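# Four arms open a pallet collar and seat it on a pallet

## Task

Unfold the pallet collar into its open shape and set it down squarely on the pallet, aligned with it.

## Robot and tools

Setup: four identical Kinova Gen3 arms, arm1 to arm4. Each has seven revolute joints, a Robotiq 2F-85 two-finger gripper and a wrist camera (arm1_cam_wrist to arm4_cam_wrist). Two fixed room cameras, cam_high and cam_low, are not on any arm. The hand reaches roughly 1.0 m from the joint 1 axis.

Frames: one shared scene frame, origin on the floor, +z up, metres. Arm feet (base_link): arm1 x=-0.448 y=-0.871 z=+0.789 quat_wxyz=(+0.749, +0.000, -0.002, +0.663); arm2 x=+0.241 y=-0.880 z=+0.778 quat_wxyz=(+0.684, +0.000, -0.004, +0.729); arm3 x=+1.001 y=-0.075 z=+0.867 quat_wxyz=(+0.091, +0.004, -0.006, -0.996); arm4 x=-0.898 y=-0.149 z=+0.760 quat_wxyz=(+0.994, +0.000, -0.009, -0.105). Each foot points along its own +x. The hand point is link robotiq_pinch, between the finger pads (about 2 cm behind the tips when shut or half open, 0.5 cm when wide open); its z axis runs along the fingers and the fingers move along its y axis.

Joints, all absolute targets in radians (tolerance for done ±0.01): joint1_rad -69.115 to 69.115, spins the arm about the vertical axis through its foot, positive clockwise from above, 0 unfolds toward the foot's +x. joint2_rad -2.249 to 2.249, shoulder, 0 upright, positive tilts forward. joint3_rad -69.115 to 69.115, twists the upper arm. joint4_rad -2.579 to 2.579, elbow, 0 straight, positive bends the same way as positive joint2 when joint3 is 0. joint5_rad -69.115 to 69.115, twists the forearm. joint6_rad -2.099 to 2.099, wrist bend, 0 straight, positive matches positive joint4 when joint5 is 0. joint7_rad -69.115 to 69.115, rolls the hand, positive counter-clockwise viewed from behind. gripper_m 0 to 0.085 (±0.003) is the fingertip gap in metres. Speed caps: 1.39 rad/s for joints 1-4, 1.22 rad/s for joints 5-7; acceleration caps 1 and 10 rad/s².

move: keys arm1, arm2, arm3, arm4 and cameras. Each arm key takes an object with joints (a map from joint name to absolute target, any subset) and optional min_time_s (0.1 to 8 s, a lower bound on that arm's motion time; longer motions are not stretched and other arms are unaffected). An arm or joint you omit gets nothing new but may still be driving to an earlier target. All motions in one call start at once; the joints of one arm start and arrive together, so the hand may sweep a wide curve. One action is at most 15 s. cameras is a list of names or ["all"]; [] for none; omitted means none, except in an empty move, which shows all cameras, full state and the scene number. Unknown keys make a call invalid; out-of-range values get it refused, and a refusal (or a stop during the call) cancels the remaining move, wait and finished_scene calls in that reply.

wait: seconds 0 to 10, optional cameras; commands nothing and returns state.
zoom_image: camera and region [x0, y0, x1, y1] in pixels from the top-left, at most 504 by 504; only for a camera in the newest images.
read_manual: section "licences" returns licence texts only.
finished_scene: scene = current scene number; ends it for good, so the collar must stay correctly placed without the arms holding it.

Results: the "move" line lists each arm that got motion with done or its worst status. joint_status per joint: done, off_target (stopped short, may still push), time_out (target dropped, holds in place), not_followed (a collision check withheld targets; the arm may keep trying), limit_stop_at_motor_heat (resend the target). "joint command not followed" marks that withheld case; grippers still act. on_its_own reports uncommanded behaviour. Arms under "as last shown" were not in the action; their status reads "not commanded". Joint velocities in rad/s, "within noise" when settled. Joint torques (N m, positive toward larger angle, offset and noisy) change at rest only with load or contact. Flange force is the external force in hand x y z, noisy, including held weight; "no reading" near singularities or at start. The "pictures" line gives image order; images may lag the state slightly. An arm can end short of a target after a big move.

Cautions: arms do not stop on contact and can push hard; a joint pressed against something may say done early. Hard contact between two robots fails the scene, including one gripper closing on another's fingers; the separation check can be late and ignores finger-to-finger contact and fingers opening into another arm. Torque over 104.5 N m (joints 1-4) or 51.3 N m (joints 5-7), or straying over 5 degrees from plan, is a torque fault: that arm and its gripper freeze 10 s and skip the rest of the call. Motors heat from holding loads, reaching out, or pushing at unreachable targets; MOTOR HOT appears at 60 °C and at 75 °C the arm sags in an OVER-TEMPERATURE FAULT for 30 to 60 s or more. For a firm grip, start wide open and command a gap well below the part's width. Avoid gripping hard while the part is still supported, swinging loads fast, dropping or releasing moving parts, slamming fixed objects, and anything leaving the work area or reaching the floor. Loose objects may occasionally be nudged by outside disturbances.

Each tool is called after "Emit:" as name([rows], argument=value, ...), one row to a line, values as JSON.

## Session

Emit:
move()

Scene clock: 0.00 s.
Joint torques (N m): no reading
Flange force (N): no reading
Joint velocities: within noise
arm1.joint_positions: joint1_rad=-0.328 joint2_rad=-0.328 joint3_rad=-0.054 joint4_rad=+1.554 joint5_rad=+0.004 joint6_rad=+2.052 joint7_rad=+1.943 gripper_m=+0.085
arm1.joint_status: not commanded
arm1.hand: x=-0.4569 y=-0.7531 z=+1.2702 quat_wxyz=(+0.042, +0.889, -0.454, +0.054) (m; scene frame)
arm2.joint_positions: joint1_rad=-0.153 joint2_rad=-0.493 joint3_rad=-0.065 joint4_rad=+1.477 joint5_rad=+0.011 joint6_rad=+1.957 joint7_rad=+1.170 gripper_m=+0.085
arm2.joint_status: not commanded
arm2.hand: x=+0.2241 y=-0.7576 z=+1.3033 quat_wxyz=(-0.066, +0.656, -0.747, -0.081) (m; scene frame)
arm3.joint_positions: joint1_rad=-0.073 joint2_rad=-0.374 joint3_rad=-0.055 joint4_rad=+1.452 joint5_rad=-0.003 joint6_rad=+2.015 joint7_rad=+1.921 gripper_m=+0.085
arm3.joint_status: not commanded
arm3.hand: x=+0.8592 y=-0.0928 z=+1.3806 quat_wxyz=(+0.003, -0.946, -0.323, +0.022) (m; scene frame)
arm4.joint_positions: joint1_rad=-0.488 joint2_rad=-0.365 joint3_rad=-0.049 joint4_rad=+1.544 joint5_rad=-0.055 joint6_rad=+2.043 joint7_rad=+1.891 gripper_m=+0.085
arm4.joint_status: not commanded
arm4.hand: x=-0.7959 y=-0.1176 z=+1.2492 quat_wxyz=(+0.033, +0.326, -0.945, -0.013) (m; scene frame)
pictures: arm1_cam_wrist, arm2_cam_wrist, arm3_cam_wrist, arm4_cam_wrist, cam_high, cam_low
Images, in order (width x height): arm1_cam_wrist 672x504, arm2_cam_wrist 672x504, arm3_cam_wrist 672x504, arm4_cam_wrist 672x504, cam_high 672x504, cam_low 672x504.

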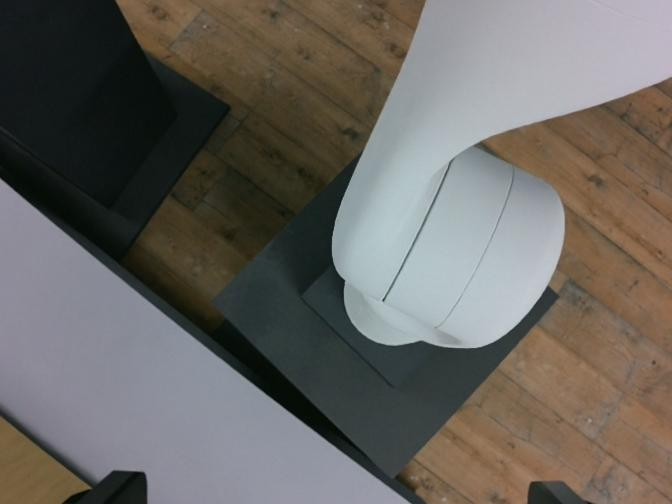

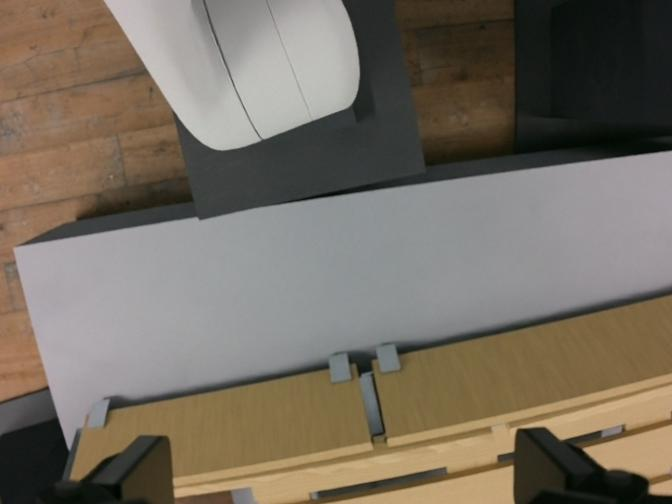

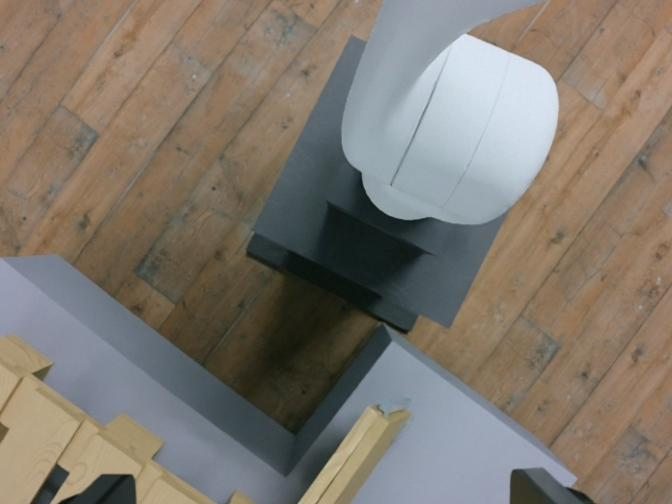

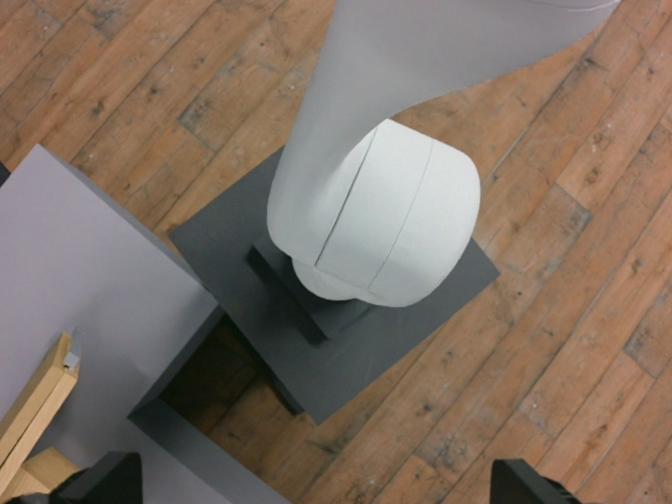

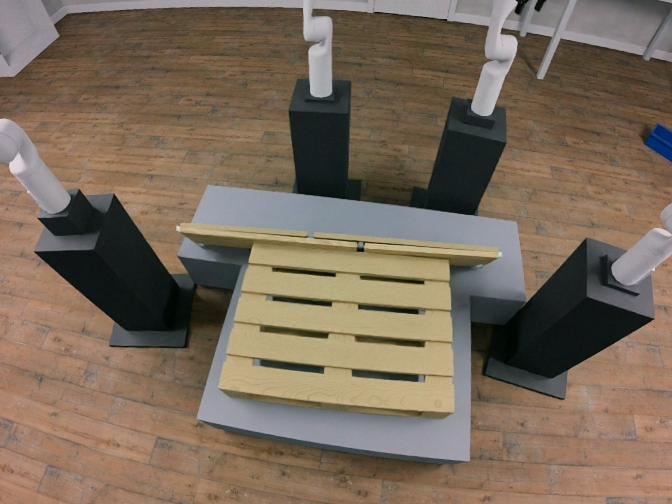

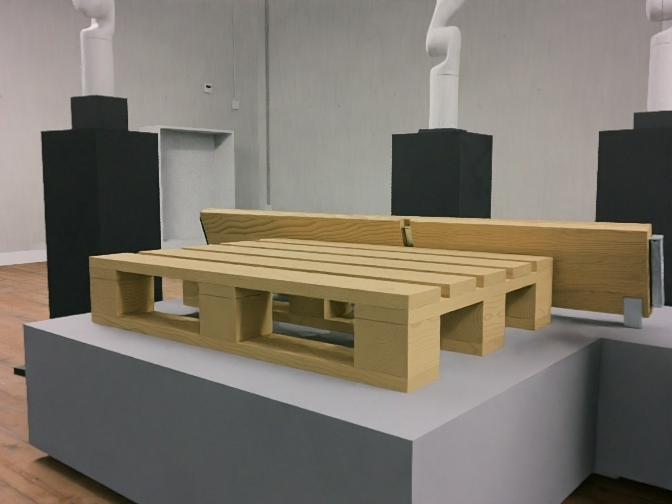

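Emit:
zoom_image(camera="cam_high", region=[160, 170, 540, 455])

Emit:
zoom_image(camera="cam_low", region=[180, 190, 672, 400])

Emit:
zoom_image(camera="arm2_cam_wrist", region=[168, 252, 672, 504])

Emit:
zoom_image(camera="arm3_cam_wrist", region=[0, 252, 504, 504])

Emit:
zoom_image(camera="arm4_cam_wrist", region=[0, 252, 336, 504])

Scaled by 1.326 from the camera's 672x504 image, which has a finer 960x720 frame.

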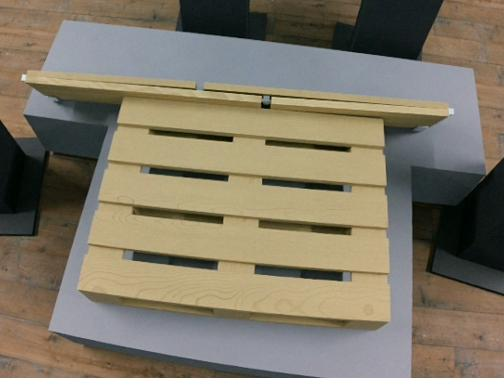

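Scaled by 1.024 from the camera's 672x504 image, which has a finer 960x720 frame.

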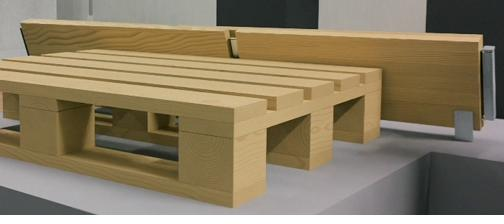

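Scaled by 1.000.

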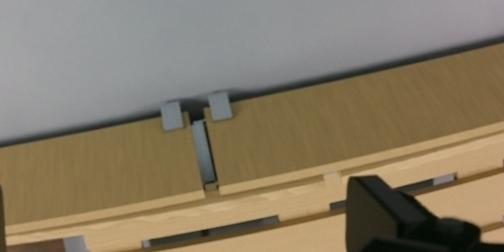

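Scaled by 1.000.

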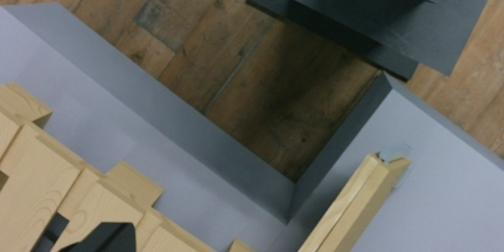

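Scaled by 1.500.

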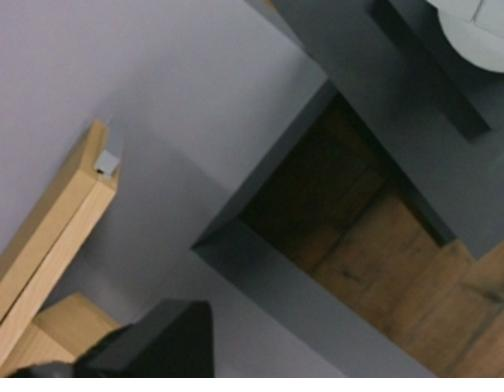

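Emit:
move(arm1={"joints":{"joint1_rad":-0.067,"joint2_rad":0.6107,"joint3_rad":0,"joint4_rad":1.9184,"joint5_rad":0,"joint6_rad":0.6125,"joint7_rad":0.055}}, arm2={"joints":{"joint1_rad":-0.089,"joint2_rad":0.6024,"joint3_rad":0,"joint4_rad":1.8786,"joint5_rad":0,"joint6_rad":0.6606,"joint7_rad":-0.153}}, arm3={"joints":{"joint1_rad":-0.416,"joint2_rad":0.5813,"joint3_rad":0,"joint4_rad":2.1815,"joint5_rad":0,"joint6_rad":0.3788,"joint7_rad":0.9727}}, arm4={"joints":{"joint1_rad":0.162,"joint2_rad":0.5671,"joint3_rad":0,"joint4_rad":2.1653,"joint5_rad":0,"joint6_rad":0.4092,"joint7_rad":1.9434}}, cameras=["all"])

Scene clock: 182.47 s.
Joint torques (N m): arm1=[-0.61 -15.66 1.15 -5.51 0.44 -0.04 0.46] | arm2=[1.17 -16.96 0.47 -5.01 -0.17 0.07 0.14] | arm3=[0.29 -13.16 -0.37 -3.86 -0.21 0.18 0.3] | arm4=[-0.86 -14.09 1.34 -4.64 0.15 -0.05 0.56]
Flange force (N): arm1=[-0.4 -2.9 -2.3] | arm2=[3.0 1.1 -0.1] | arm3=[4.4 0.4 -2.5] | arm4=[3.4 -0.2 -0.1]
move: arm1 done; arm2 done; arm3 done; arm4 done
Joint velocities: within noise
arm1.joint_positions: joint1_rad=-0.067 joint2_rad=+0.611 joint3_rad=+0.000 joint4_rad=+1.918 joint5_rad=+0.000 joint6_rad=+0.612 joint7_rad=+0.055 gripper_m=+0.085
arm1.joint_status: all done
arm1.hand: x=-0.4000 y=-0.4510 z=+0.8512 quat_wxyz=(-0.001, +0.000, -1.000, -0.002) (m; scene frame)
arm2.joint_positions: joint1_rad=-0.089 joint2_rad=+0.602 joint3_rad=+0.000 joint4_rad=+1.879 joint5_rad=+0.000 joint6_rad=+0.661 joint7_rad=-0.153 gripper_m=+0.085
arm2.joint_status: all done
arm2.hand: x=+0.1996 y=-0.4502 z=+0.8519 quat_wxyz=(-0.003, +0.000, -1.000, -0.003) (m; scene frame)
arm3.joint_positions: joint1_rad=-0.416 joint2_rad=+0.581 joint3_rad=+0.000 joint4_rad=+2.181 joint5_rad=+0.000 joint6_rad=+0.379 joint7_rad=+0.973 gripper_m=+0.085
arm3.joint_status: all done
arm3.hand: x=+0.6997 y=-0.2498 z=+0.8995 quat_wxyz=(-0.005, -1.000, +0.000, -0.004) (m; scene frame)
arm4.joint_positions: joint1_rad=+0.162 joint2_rad=+0.567 joint3_rad=+0.000 joint4_rad=+2.165 joint5_rad=+0.000 joint6_rad=+0.409 joint7_rad=+1.943 gripper_m=+0.085
arm4.joint_status: all done
arm4.hand: x=-0.5811 y=-0.3004 z=+0.8053 quat_wxyz=(-0.008, +0.000, -1.000, +0.001) (m; scene frame)
pictures: arm1_cam_wrist, arm2_cam_wrist, arm3_cam_wrist, arm4_cam_wrist, cam_high, cam_low
Images, in order (width x height): arm1_cam_wrist 672x504, arm2_cam_wrist 672x504, arm3_cam_wrist 672x504, arm4_cam_wrist 672x504, cam_high 672x504, cam_low 672x504.

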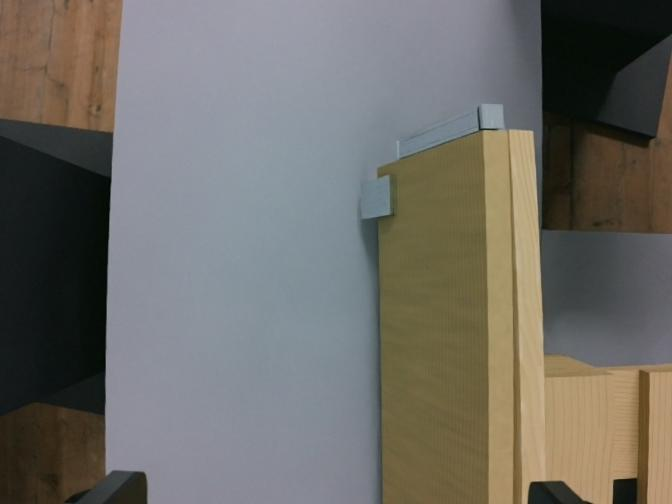

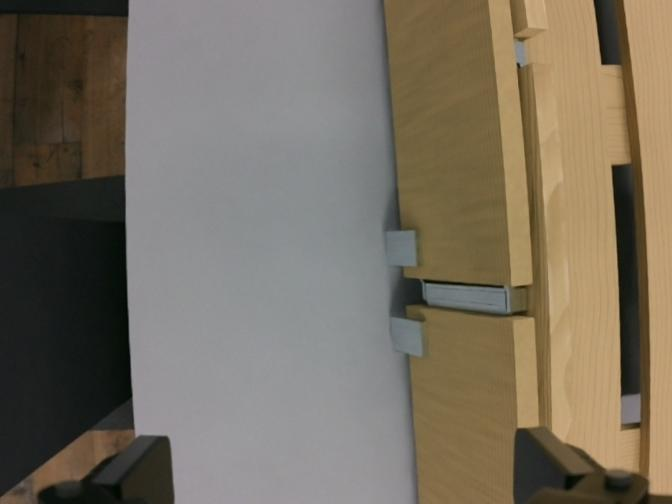

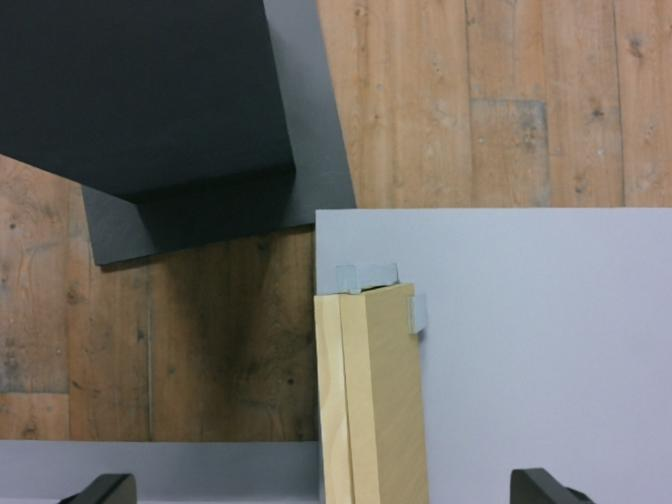

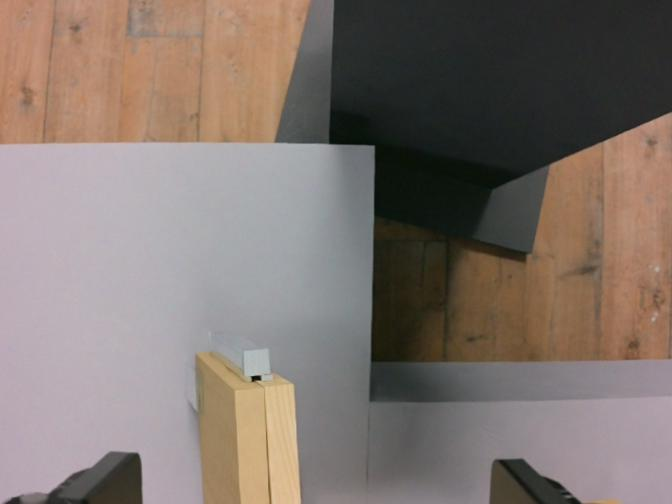

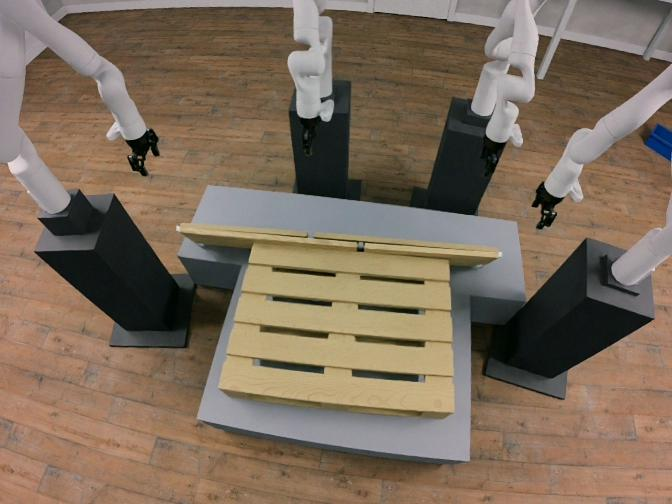

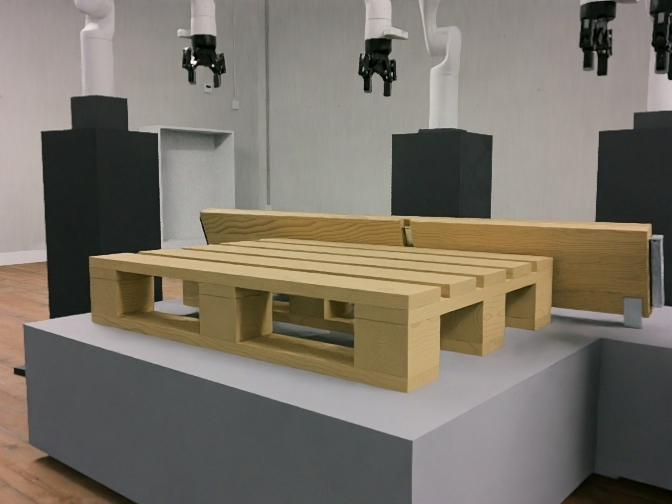

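Emit:
zoom_image(camera="arm2_cam_wrist", region=[380, 0, 672, 400])

Emit:
zoom_image(camera="arm3_cam_wrist", region=[290, 230, 460, 400])

Emit:
zoom_image(camera="arm1_cam_wrist", region=[350, 80, 650, 380])

Emit:
zoom_image(camera="cam_high", region=[160, 200, 360, 300])

Emit:
zoom_image(camera="cam_high", region=[330, 200, 530, 300])

Scaled by 1.260.

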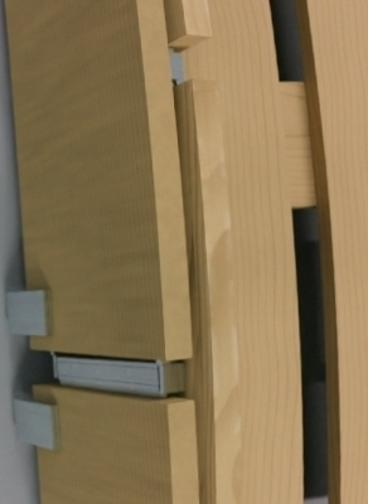

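Scaled by 2.965.

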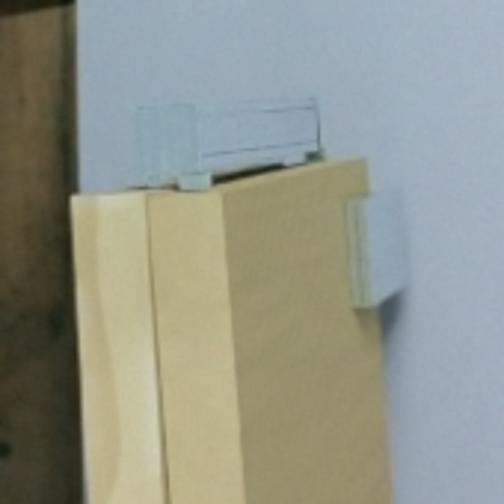

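Scaled by 1.680.

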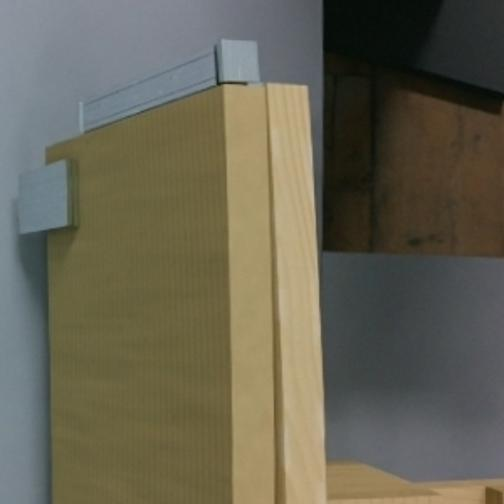

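Scaled by 2.520 from the camera's 672x504 image, which has a finer 960x720 frame.

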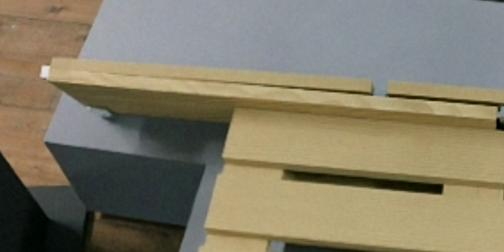

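Scaled by 2.520 from the camera's 672x504 image, which has a finer 960x720 frame.

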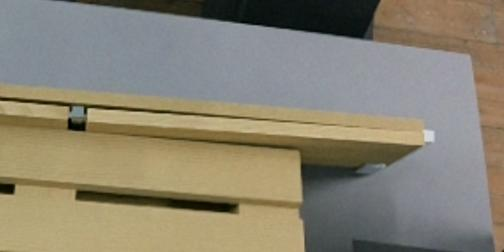

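Emit:
zoom_image(camera="arm2_cam_wrist", region=[490, 0, 570, 80])

Emit:
zoom_image(camera="arm2_cam_wrist", region=[480, 240, 580, 340])

Emit:
zoom_image(camera="cam_high", region=[290, 220, 390, 270])

Emit:
zoom_image(camera="cam_low", region=[350, 190, 470, 280])

Emit:
zoom_image(camera="cam_low", region=[590, 200, 672, 340])

Scaled by 6.300.

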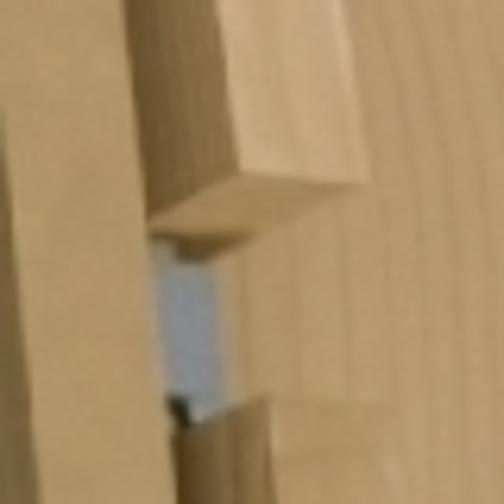

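Scaled by 5.040.

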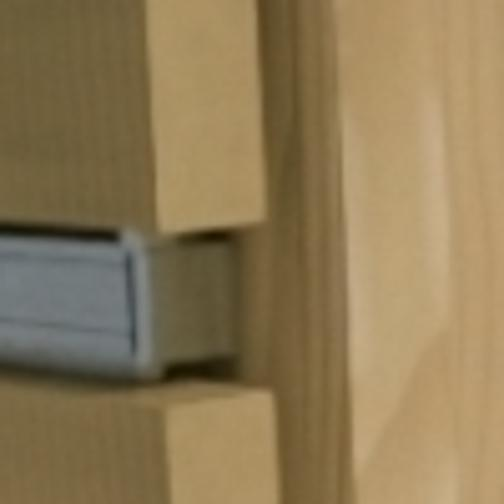

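Scaled by 5.040 from the camera's 672x504 image, which has a finer 960x720 frame.

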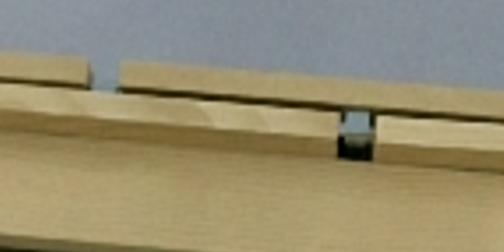

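Scaled by 4.200 from the camera's 672x504 image, which has a finer 960x720 frame.

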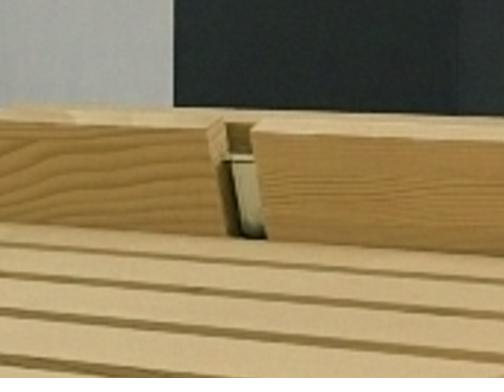

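Scaled by 3.600 from the camera's 672x504 image, which has a finer 960x720 frame.

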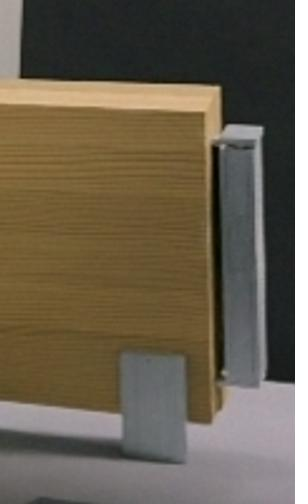

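Emit:
move(arm3={"joints":{"joint1_rad":-0.1912,"joint2_rad":1.5919,"joint3_rad":0,"joint4_rad":2.0979,"joint5_rad":0.498,"joint6_rad":-0.7234,"joint7_rad":0.8435}}, arm4={"joints":{"joint1_rad":-0.0927,"joint2_rad":1.2546,"joint3_rad":0,"joint4_rad":2.1041,"joint5_rad":-0.9404,"joint6_rad":-0.4216,"joint7_rad":2.6458}}, cameras=["arm3_cam_wrist","arm4_cam_wrist","cam_high"])

Scene clock: 525.07 s.
Joint torques (N m): arm1=[-0.59 -15.68 1.17 -5.52 0.43 -0.06 0.46] | arm2=[1.09 -16.95 0.54 -4.99 -0.15 0.05 0.12] | arm3=[0.28 -14.59 -1.09 3.59 0.33 -0.45 0.3] | arm4=[-0.9 -17.33 2.47 0.76 0.01 -0.89 0.52]
Flange force (N): arm1=[-0.3 -2.9 -2.3] | arm2=[2.7 1.2 -0.2] | arm3=[0.9 2.2 -4.4] | arm4=[8.1 0.2 0.0]
move: arm3 done; arm4 done
Joint velocities: within noise
arm1, arm2: as last shown
arm3.joint_positions: joint1_rad=-0.191 joint2_rad=+1.592 joint3_rad=+0.000 joint4_rad=+2.098 joint5_rad=+0.498 joint6_rad=-0.723 joint7_rad=+0.843 gripper_m=+0.085
arm3.joint_status: all done
arm3.hand: x=+0.7603 y=-0.2524 z=+0.5810 quat_wxyz=(-0.174, -0.984, -0.024, -0.008) (m; scene frame)
arm4.joint_positions: joint1_rad=-0.093 joint2_rad=+1.255 joint3_rad=+0.000 joint4_rad=+2.104 joint5_rad=-0.940 joint6_rad=-0.422 joint7_rad=+2.646 gripper_m=+0.085
arm4.joint_status: all done
arm4.hand: x=-0.5686 y=-0.3171 z=+0.5807 quat_wxyz=(-0.004, +0.025, -0.985, +0.170) (m; scene frame)
pictures: arm3_cam_wrist, arm4_cam_wrist, cam_high
Images, in order (width x height): arm3_cam_wrist 672x504, arm4_cam_wrist 672x504, cam_high 672x504.

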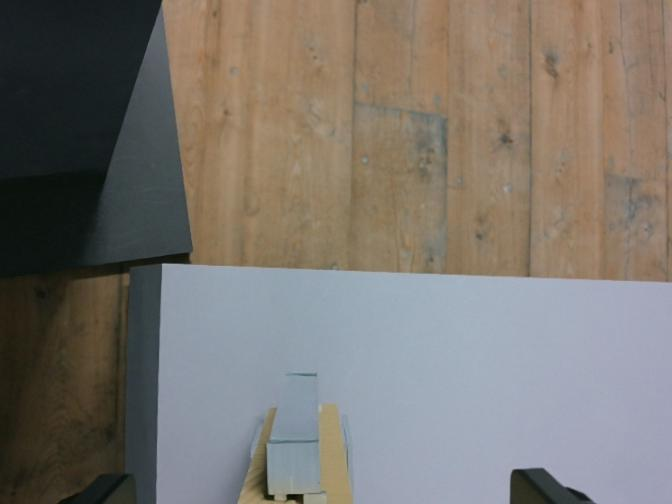

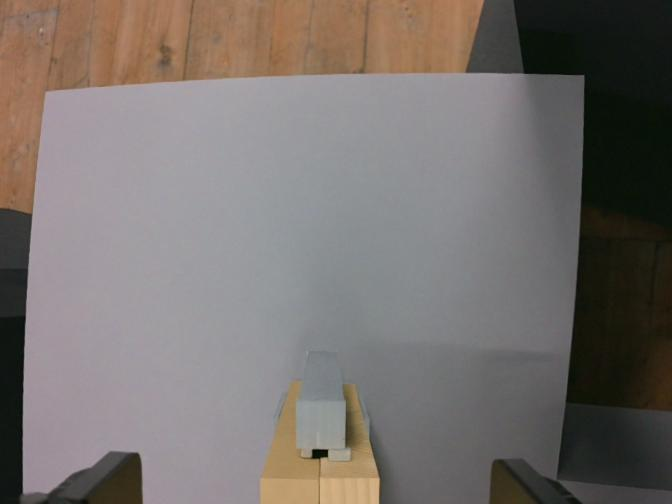

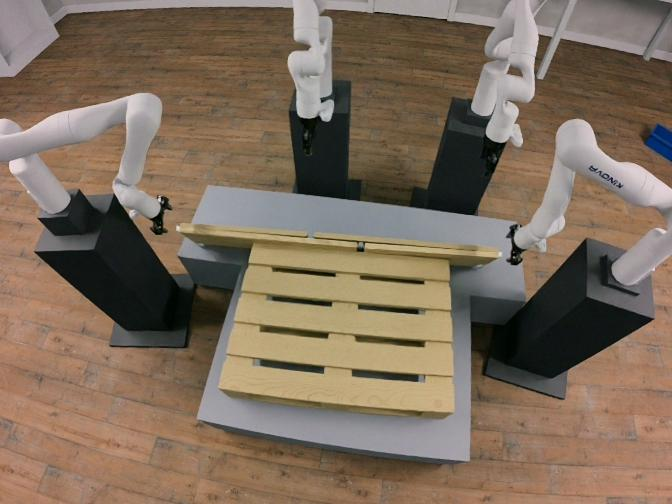

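Emit:
move(arm3={"joints":{"joint1_rad":-0.2213,"joint2_rad":1.7037,"joint3_rad":0,"joint4_rad":1.9651,"joint5_rad":0.4995,"joint6_rad":-0.7120,"joint7_rad":0.8075}}, arm4={"joints":{"joint1_rad":-0.0398,"joint2_rad":1.3790,"joint3_rad":0,"joint4_rad":2.0267,"joint5_rad":-0.8292,"joint6_rad":-0.4612,"joint7_rad":2.5799}}, cameras=["arm3_cam_wrist","arm4_cam_wrist"])

Scene clock: 573.83 s.
Joint torques (N m): arm1=[-0.61 -15.68 1.16 -5.51 0.44 -0.08 0.46] | arm2=[1.18 -16.97 0.46 -5 -0.13 0.05 0.15] | arm3=[0.26 -14.63 -1.11 3.45 0.33 -0.51 0.3] | arm4=[-0.84 -17.52 2.47 0.97 -0.05 -0.91 0.56]
Flange force (N): arm1=[-0.4 -2.8 -2.3] | arm2=[3.0 1.2 -0.2] | arm3=[0.7 2.0 -4.4] | arm4=[6.7 0.0 -2.0]
move: arm3 done; arm4 done
Joint velocities: within noise
arm1, arm2: as last shown
arm3.joint_positions: joint1_rad=-0.221 joint2_rad=+1.704 joint3_rad=+0.000 joint4_rad=+1.965 joint5_rad=+0.499 joint6_rad=-0.712 joint7_rad=+0.807 gripper_m=+0.085
arm3.joint_status: all done
arm3.hand: x=+0.7612 y=-0.2612 z=+0.5308 quat_wxyz=(-0.174, -0.984, -0.024, -0.009) (m; scene frame)
arm4.joint_positions: joint1_rad=-0.040 joint2_rad=+1.379 joint3_rad=+0.000 joint4_rad=+2.027 joint5_rad=-0.829 joint6_rad=-0.461 joint7_rad=+2.580 gripper_m=+0.085
arm4.joint_status: all done
arm4.hand: x=-0.5728 y=-0.3343 z=+0.5336 quat_wxyz=(-0.004, +0.025, -0.985, +0.170) (m; scene frame)
pictures: arm3_cam_wrist, arm4_cam_wrist
Images, in order (width x height): arm3_cam_wrist 672x504, arm4_cam_wrist 672x504.

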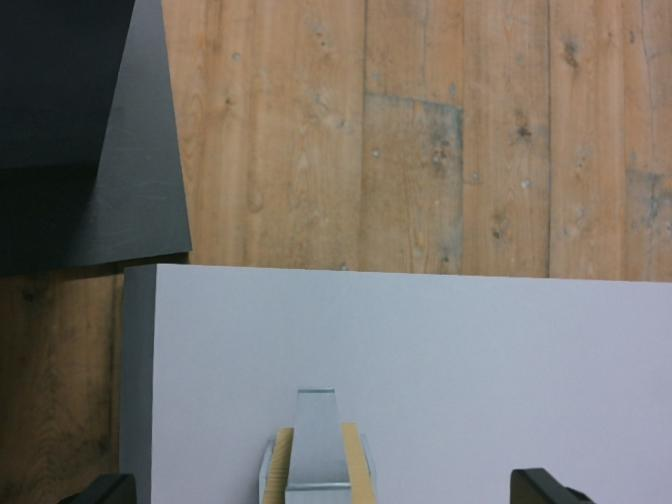

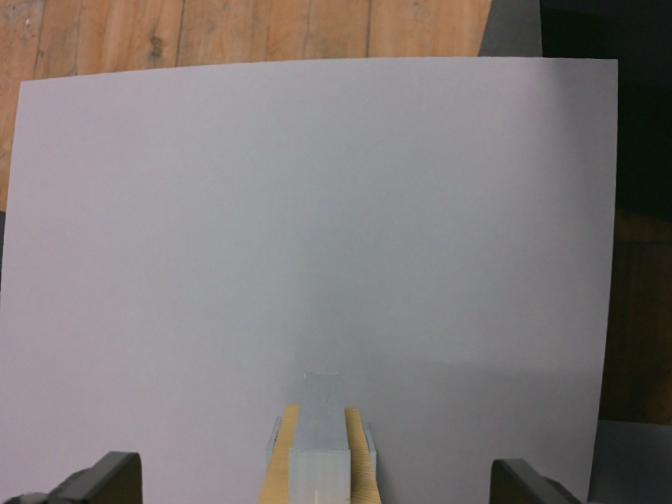

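Emit:
move(arm3={"joints":{"joint1_rad":-0.2831,"joint2_rad":1.8121,"joint3_rad":0,"joint4_rad":1.8078,"joint5_rad":0.5040,"joint6_rad":-0.6835,"joint7_rad":0.7302},"min_time_s":1.5}, arm4={"joints":{"joint1_rad":0.0236,"joint2_rad":1.5266,"joint3_rad":0,"joint4_rad":1.8834,"joint5_rad":-0.7843,"joint6_rad":-0.4764,"joint7_rad":2.5982},"min_time_s":1.5}, cameras=["arm3_cam_wrist","arm4_cam_wrist"])

Scene clock: 612.07 s.
Joint torques (N m): arm1=[-0.6 -15.67 1.19 -5.5 0.41 -0.06 0.46] | arm2=[1.12 -16.97 0.52 -5.04 -0.15 0.07 0.14] | arm3=[0.23 -14.64 -1.07 2.96 0.28 -0.55 0.29] | arm4=[-0.92 -18.02 2.37 0.91 -0.05 -0.9 0.45]
Flange force (N): arm1=[-0.3 -2.9 -2.3] | arm2=[2.8 1.0 0.0] | arm3=[0.9 2.0 -4.8] | arm4=[6.0 -0.4 -2.8]
move: arm3 done; arm4 done
Joint velocities: within noise
arm1, arm2: as last shown
arm3.joint_positions: joint1_rad=-0.283 joint2_rad=+1.812 joint3_rad=+0.000 joint4_rad=+1.808 joint5_rad=+0.504 joint6_rad=-0.684 joint7_rad=+0.730 gripper_m=+0.085
arm3.joint_status: all done
arm3.hand: x=+0.7625 y=-0.2791 z=+0.4788 quat_wxyz=(-0.174, -0.984, -0.024, -0.008) (m; scene frame)
arm4.joint_positions: joint1_rad=+0.024 joint2_rad=+1.527 joint3_rad=+0.000 joint4_rad=+1.883 joint5_rad=-0.784 joint6_rad=-0.476 joint7_rad=+2.598 gripper_m=+0.085
arm4.joint_status: all done
arm4.hand: x=-0.5716 y=-0.3560 z=+0.4724 quat_wxyz=(-0.004, +0.025, -0.985, +0.170) (m; scene frame)
pictures: arm3_cam_wrist, arm4_cam_wrist
Images, in order (width x height): arm3_cam_wrist 672x504, arm4_cam_wrist 672x504.

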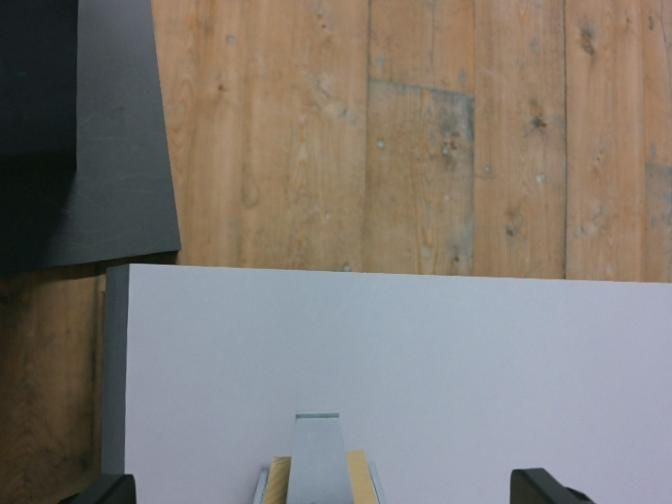

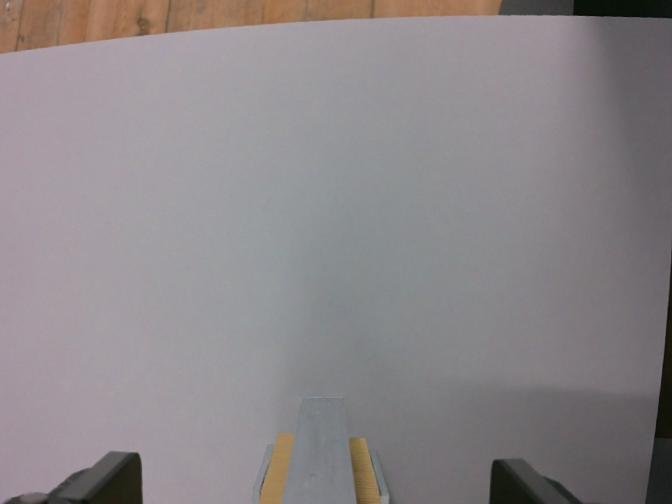

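Emit:
move(arm3={"joints":{"gripper_m":0.0}}, arm4={"joints":{"gripper_m":0.0}}, cameras=["arm3_cam_wrist","arm4_cam_wrist"])

Scene clock: 616.50 s.
Joint torques (N m): arm1=[-0.61 -15.67 1.18 -5.53 0.43 -0.06 0.46] | arm2=[1.15 -16.95 0.47 -4.97 -0.2 0.06 0.14] | arm3=[-0.49 -13.67 -2.81 1.44 0.63 -1.14 0.25] | arm4=[-0.26 -17.99 3.92 0.26 -0.2 -1.62 0.52]
Flange force (N): arm1=[-0.4 -2.9 -2.3] | arm2=[2.9 1.2 -0.2] | arm3=[0.8 1.3 -11.8] | arm4=[6.5 1.5 -5.1]
move: arm3 off_target; arm4 off_target
Joint velocities: within noise
arm1, arm2: as last shown
arm3.joint_positions: joint1_rad=-0.283 joint2_rad=+1.812 joint3_rad=+0.000 joint4_rad=+1.808 joint5_rad=+0.504 joint6_rad=-0.683 joint7_rad=+0.730 gripper_m=+0.015
arm3.joint_status: gripper_m off_target (ended at +0.015, target +0.000)
arm3.hand: x=+0.7625 y=-0.2791 z=+0.4788 quat_wxyz=(-0.174, -0.984, -0.024, -0.008) (m; scene frame)
arm4.joint_positions: joint1_rad=+0.024 joint2_rad=+1.527 joint3_rad=+0.000 joint4_rad=+1.883 joint5_rad=-0.784 joint6_rad=-0.476 joint7_rad=+2.598 gripper_m=+0.015
arm4.joint_status: gripper_m off_target (ended at +0.015, target +0.000)
arm4.hand: x=-0.5716 y=-0.3560 z=+0.4724 quat_wxyz=(-0.004, +0.025, -0.985, +0.170) (m; scene frame)
pictures: arm3_cam_wrist, arm4_cam_wrist
Images, in order (width x height): arm3_cam_wrist 672x504, arm4_cam_wrist 672x504.

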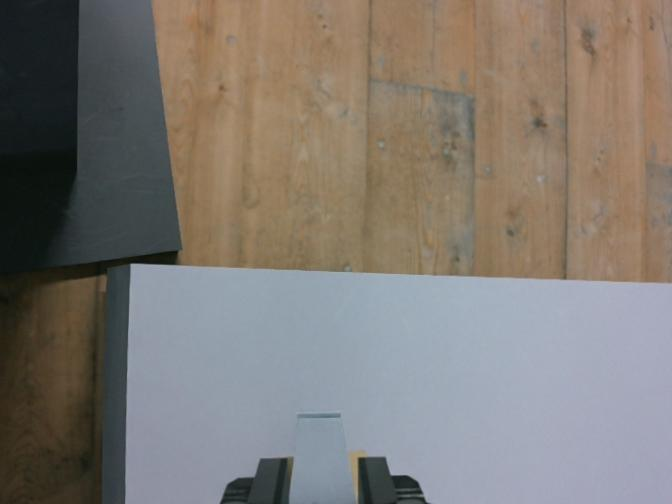

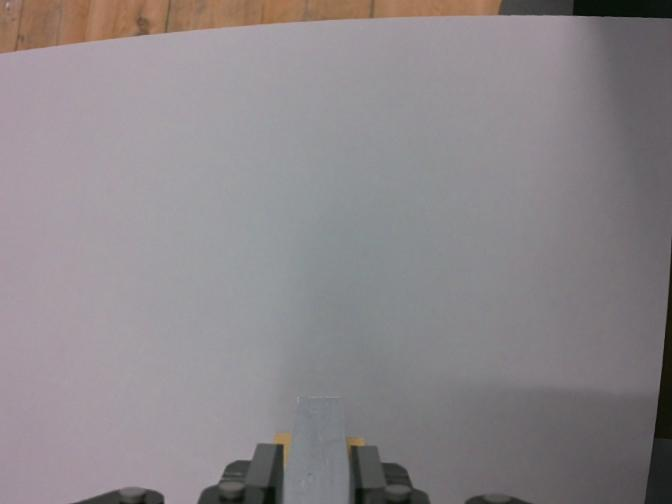

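Emit:
move(arm3={"joints":{"joint1_rad":-0.3779,"joint2_rad":1.6865,"joint3_rad":0,"joint4_rad":1.9195,"joint5_rad":0.4741,"joint6_rad":-0.6914,"joint7_rad":0.6602},"min_time_s":2.5}, arm4={"joints":{"joint1_rad":0.1063,"joint2_rad":1.3967,"joint3_rad":0,"joint4_rad":1.9550,"joint5_rad":-0.8154,"joint6_rad":-0.4494,"joint7_rad":2.7224},"min_time_s":2.5}, cameras=["all"])

Scene clock: 658.80 s.
Joint torques (N m): arm1=[-0.62 -15.64 1.21 -5.53 0.43 -0.05 0.48] | arm2=[1.16 -16.99 0.47 -5.03 -0.15 0.07 0.15] | arm3=[-1.34 -23.53 -4.19 6.52 2.5 -2.57 1.15] | arm4=[1.51 -28.16 6.87 2.52 -2.37 -3.4 -0.97]
Flange force (N): arm1=[-0.3 -3.0 -2.3] | arm2=[3.0 1.1 0.0] | arm3=[-2.4 -8.3 22.5] | arm4=[3.0 10.9 24.5]
move: arm3 done; arm4 done
Joint velocities: within noise
arm1, arm2: as last shown
arm3.joint_positions: joint1_rad=-0.378 joint2_rad=+1.686 joint3_rad=+0.000 joint4_rad=+1.919 joint5_rad=+0.474 joint6_rad=-0.691 joint7_rad=+0.660 gripper_m=+0.015
arm3.joint_status: all done
arm3.hand: x=+0.7611 y=-0.3086 z=+0.5291 quat_wxyz=(-0.174, -0.984, -0.024, -0.008) (m; scene frame)
arm4.joint_positions: joint1_rad=+0.106 joint2_rad=+1.397 joint3_rad=+0.000 joint4_rad=+1.955 joint5_rad=-0.815 joint6_rad=-0.449 joint7_rad=+2.722 gripper_m=+0.015
arm4.joint_status: all done
arm4.hand: x=-0.5709 y=-0.3858 z=+0.5224 quat_wxyz=(-0.004, +0.025, -0.985, +0.170) (m; scene frame)
pictures: arm1_cam_wrist, arm2_cam_wrist, arm3_cam_wrist, arm4_cam_wrist, cam_high, cam_low
Images, in order (width x height): arm1_cam_wrist 672x504, arm2_cam_wrist 672x504, arm3_cam_wrist 672x504, arm4_cam_wrist 672x504, cam_high 672x504, cam_low 672x504.

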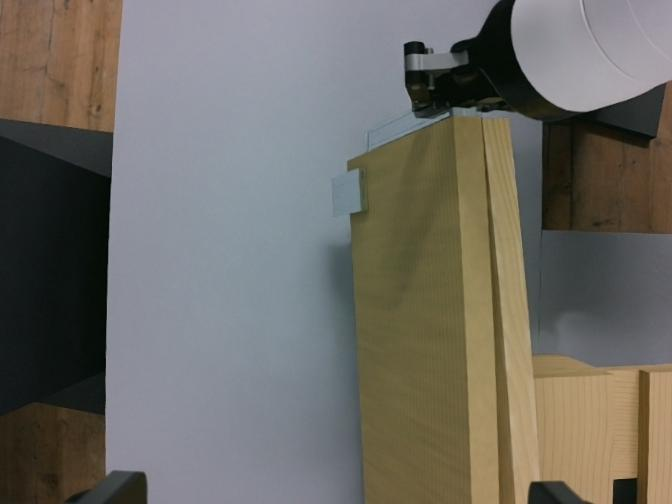

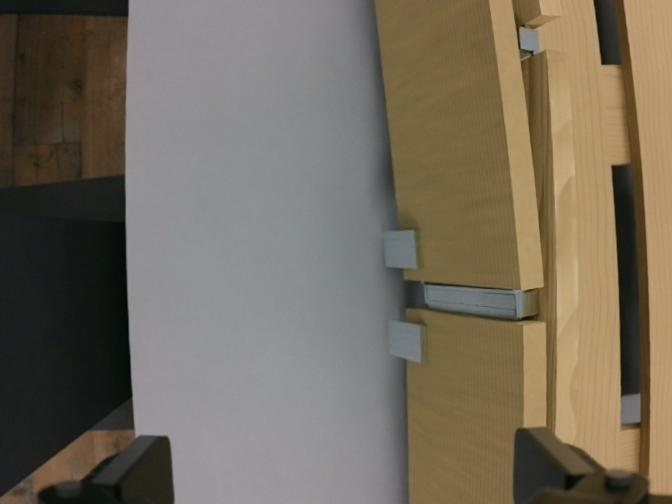

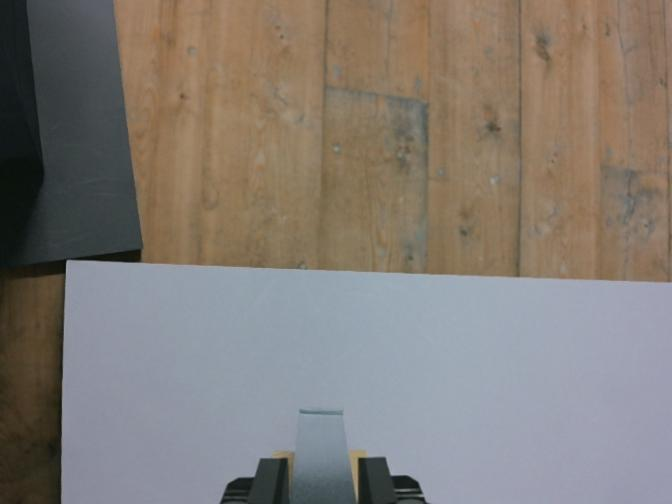

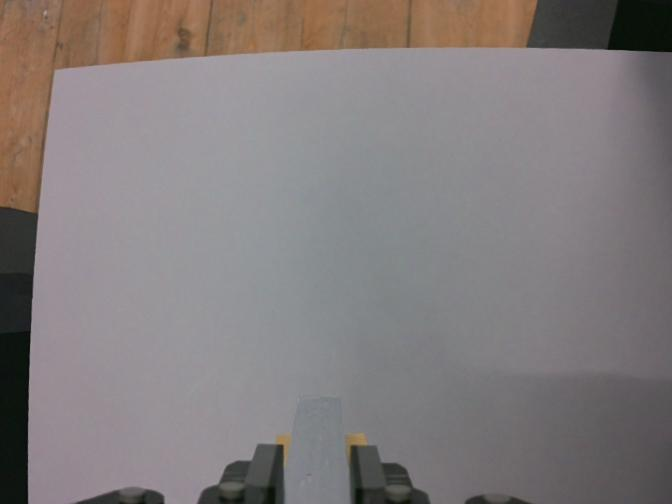

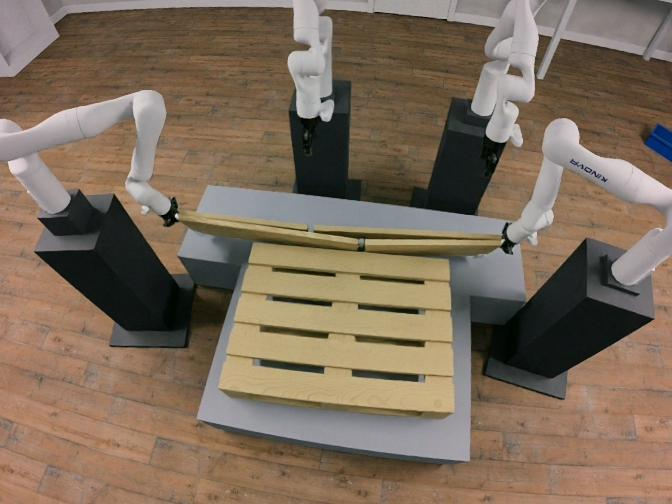

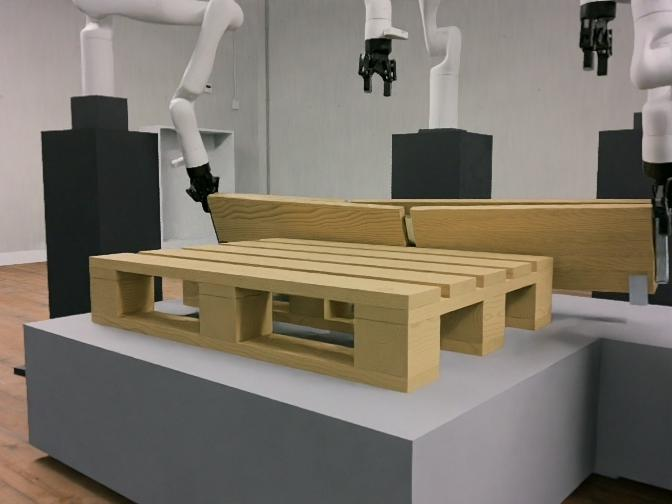

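Emit:
move(arm3={"joints":{"joint1_rad":-0.6400,"joint2_rad":1.4588,"joint3_rad":0,"joint4_rad":1.9518,"joint5_rad":0.3128,"joint6_rad":-0.4056,"joint7_rad":0.5042},"min_time_s":2.5}, arm4={"joints":{"joint1_rad":0.3452,"joint2_rad":1.1992,"joint3_rad":0,"joint4_rad":1.9104,"joint5_rad":-1.2461,"joint6_rad":-0.157,"joint7_rad":3.428},"min_time_s":2.5}, cameras=["cam_high","arm2_cam_wrist"])

Scene clock: 780.73 s.
Joint torques (N m): arm1=[-0.62 -15.66 1.15 -5.49 0.44 -0.06 0.47] | arm2=[1.14 -16.96 0.54 -5 -0.15 0.05 0.19] | arm3=[2.15 -32.59 2.65 -2.4 -0.19 -3.46 1.05] | arm4=[-3.94 -36.81 -1.65 -8.76 0.41 -0.15 -0.04]
Flange force (N): arm1=[-0.4 -2.8 -2.4] | arm2=[3.0 1.2 -0.2] | arm3=[13.1 -5.7 24.7] | arm4=no reading
move: arm3 done; arm4 done
Joint velocities: within noise
arm1, arm2: as last shown
arm3.joint_positions: joint1_rad=-0.640 joint2_rad=+1.459 joint3_rad=+0.000 joint4_rad=+1.952 joint5_rad=+0.313 joint6_rad=-0.406 joint7_rad=+0.504 gripper_m=+0.015
arm3.joint_status: all done
arm3.hand: x=+0.7601 y=-0.3589 z=+0.5900 quat_wxyz=(-0.090, -0.996, -0.025, -0.006) (m; scene frame)
arm4.joint_positions: joint1_rad=+0.345 joint2_rad=+1.199 joint3_rad=+0.000 joint4_rad=+1.910 joint5_rad=-1.246 joint6_rad=-0.157 joint7_rad=+3.428 gripper_m=+0.015
arm4.joint_status: all done
arm4.hand: x=-0.5698 y=-0.4354 z=+0.5824 quat_wxyz=(-0.002, +0.025, -0.996, +0.086) (m; scene frame)
pictures: arm2_cam_wrist, cam_high
Images, in order (width x height): arm2_cam_wrist 672x504, cam_high 672x504.

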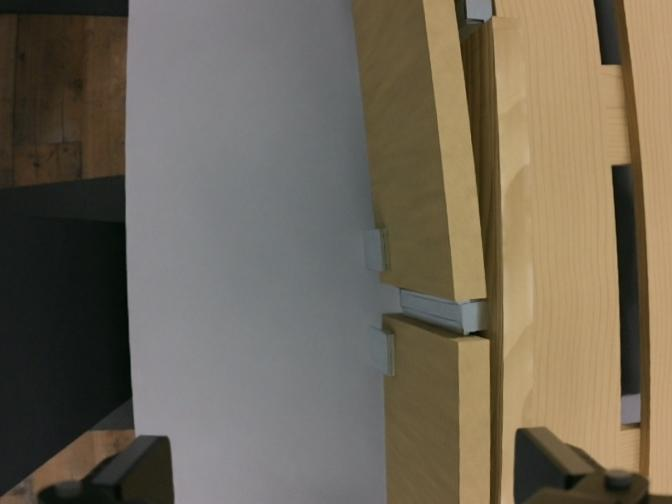

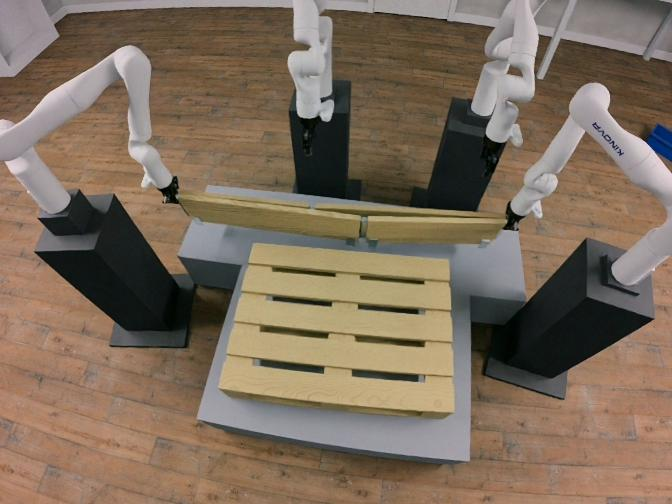

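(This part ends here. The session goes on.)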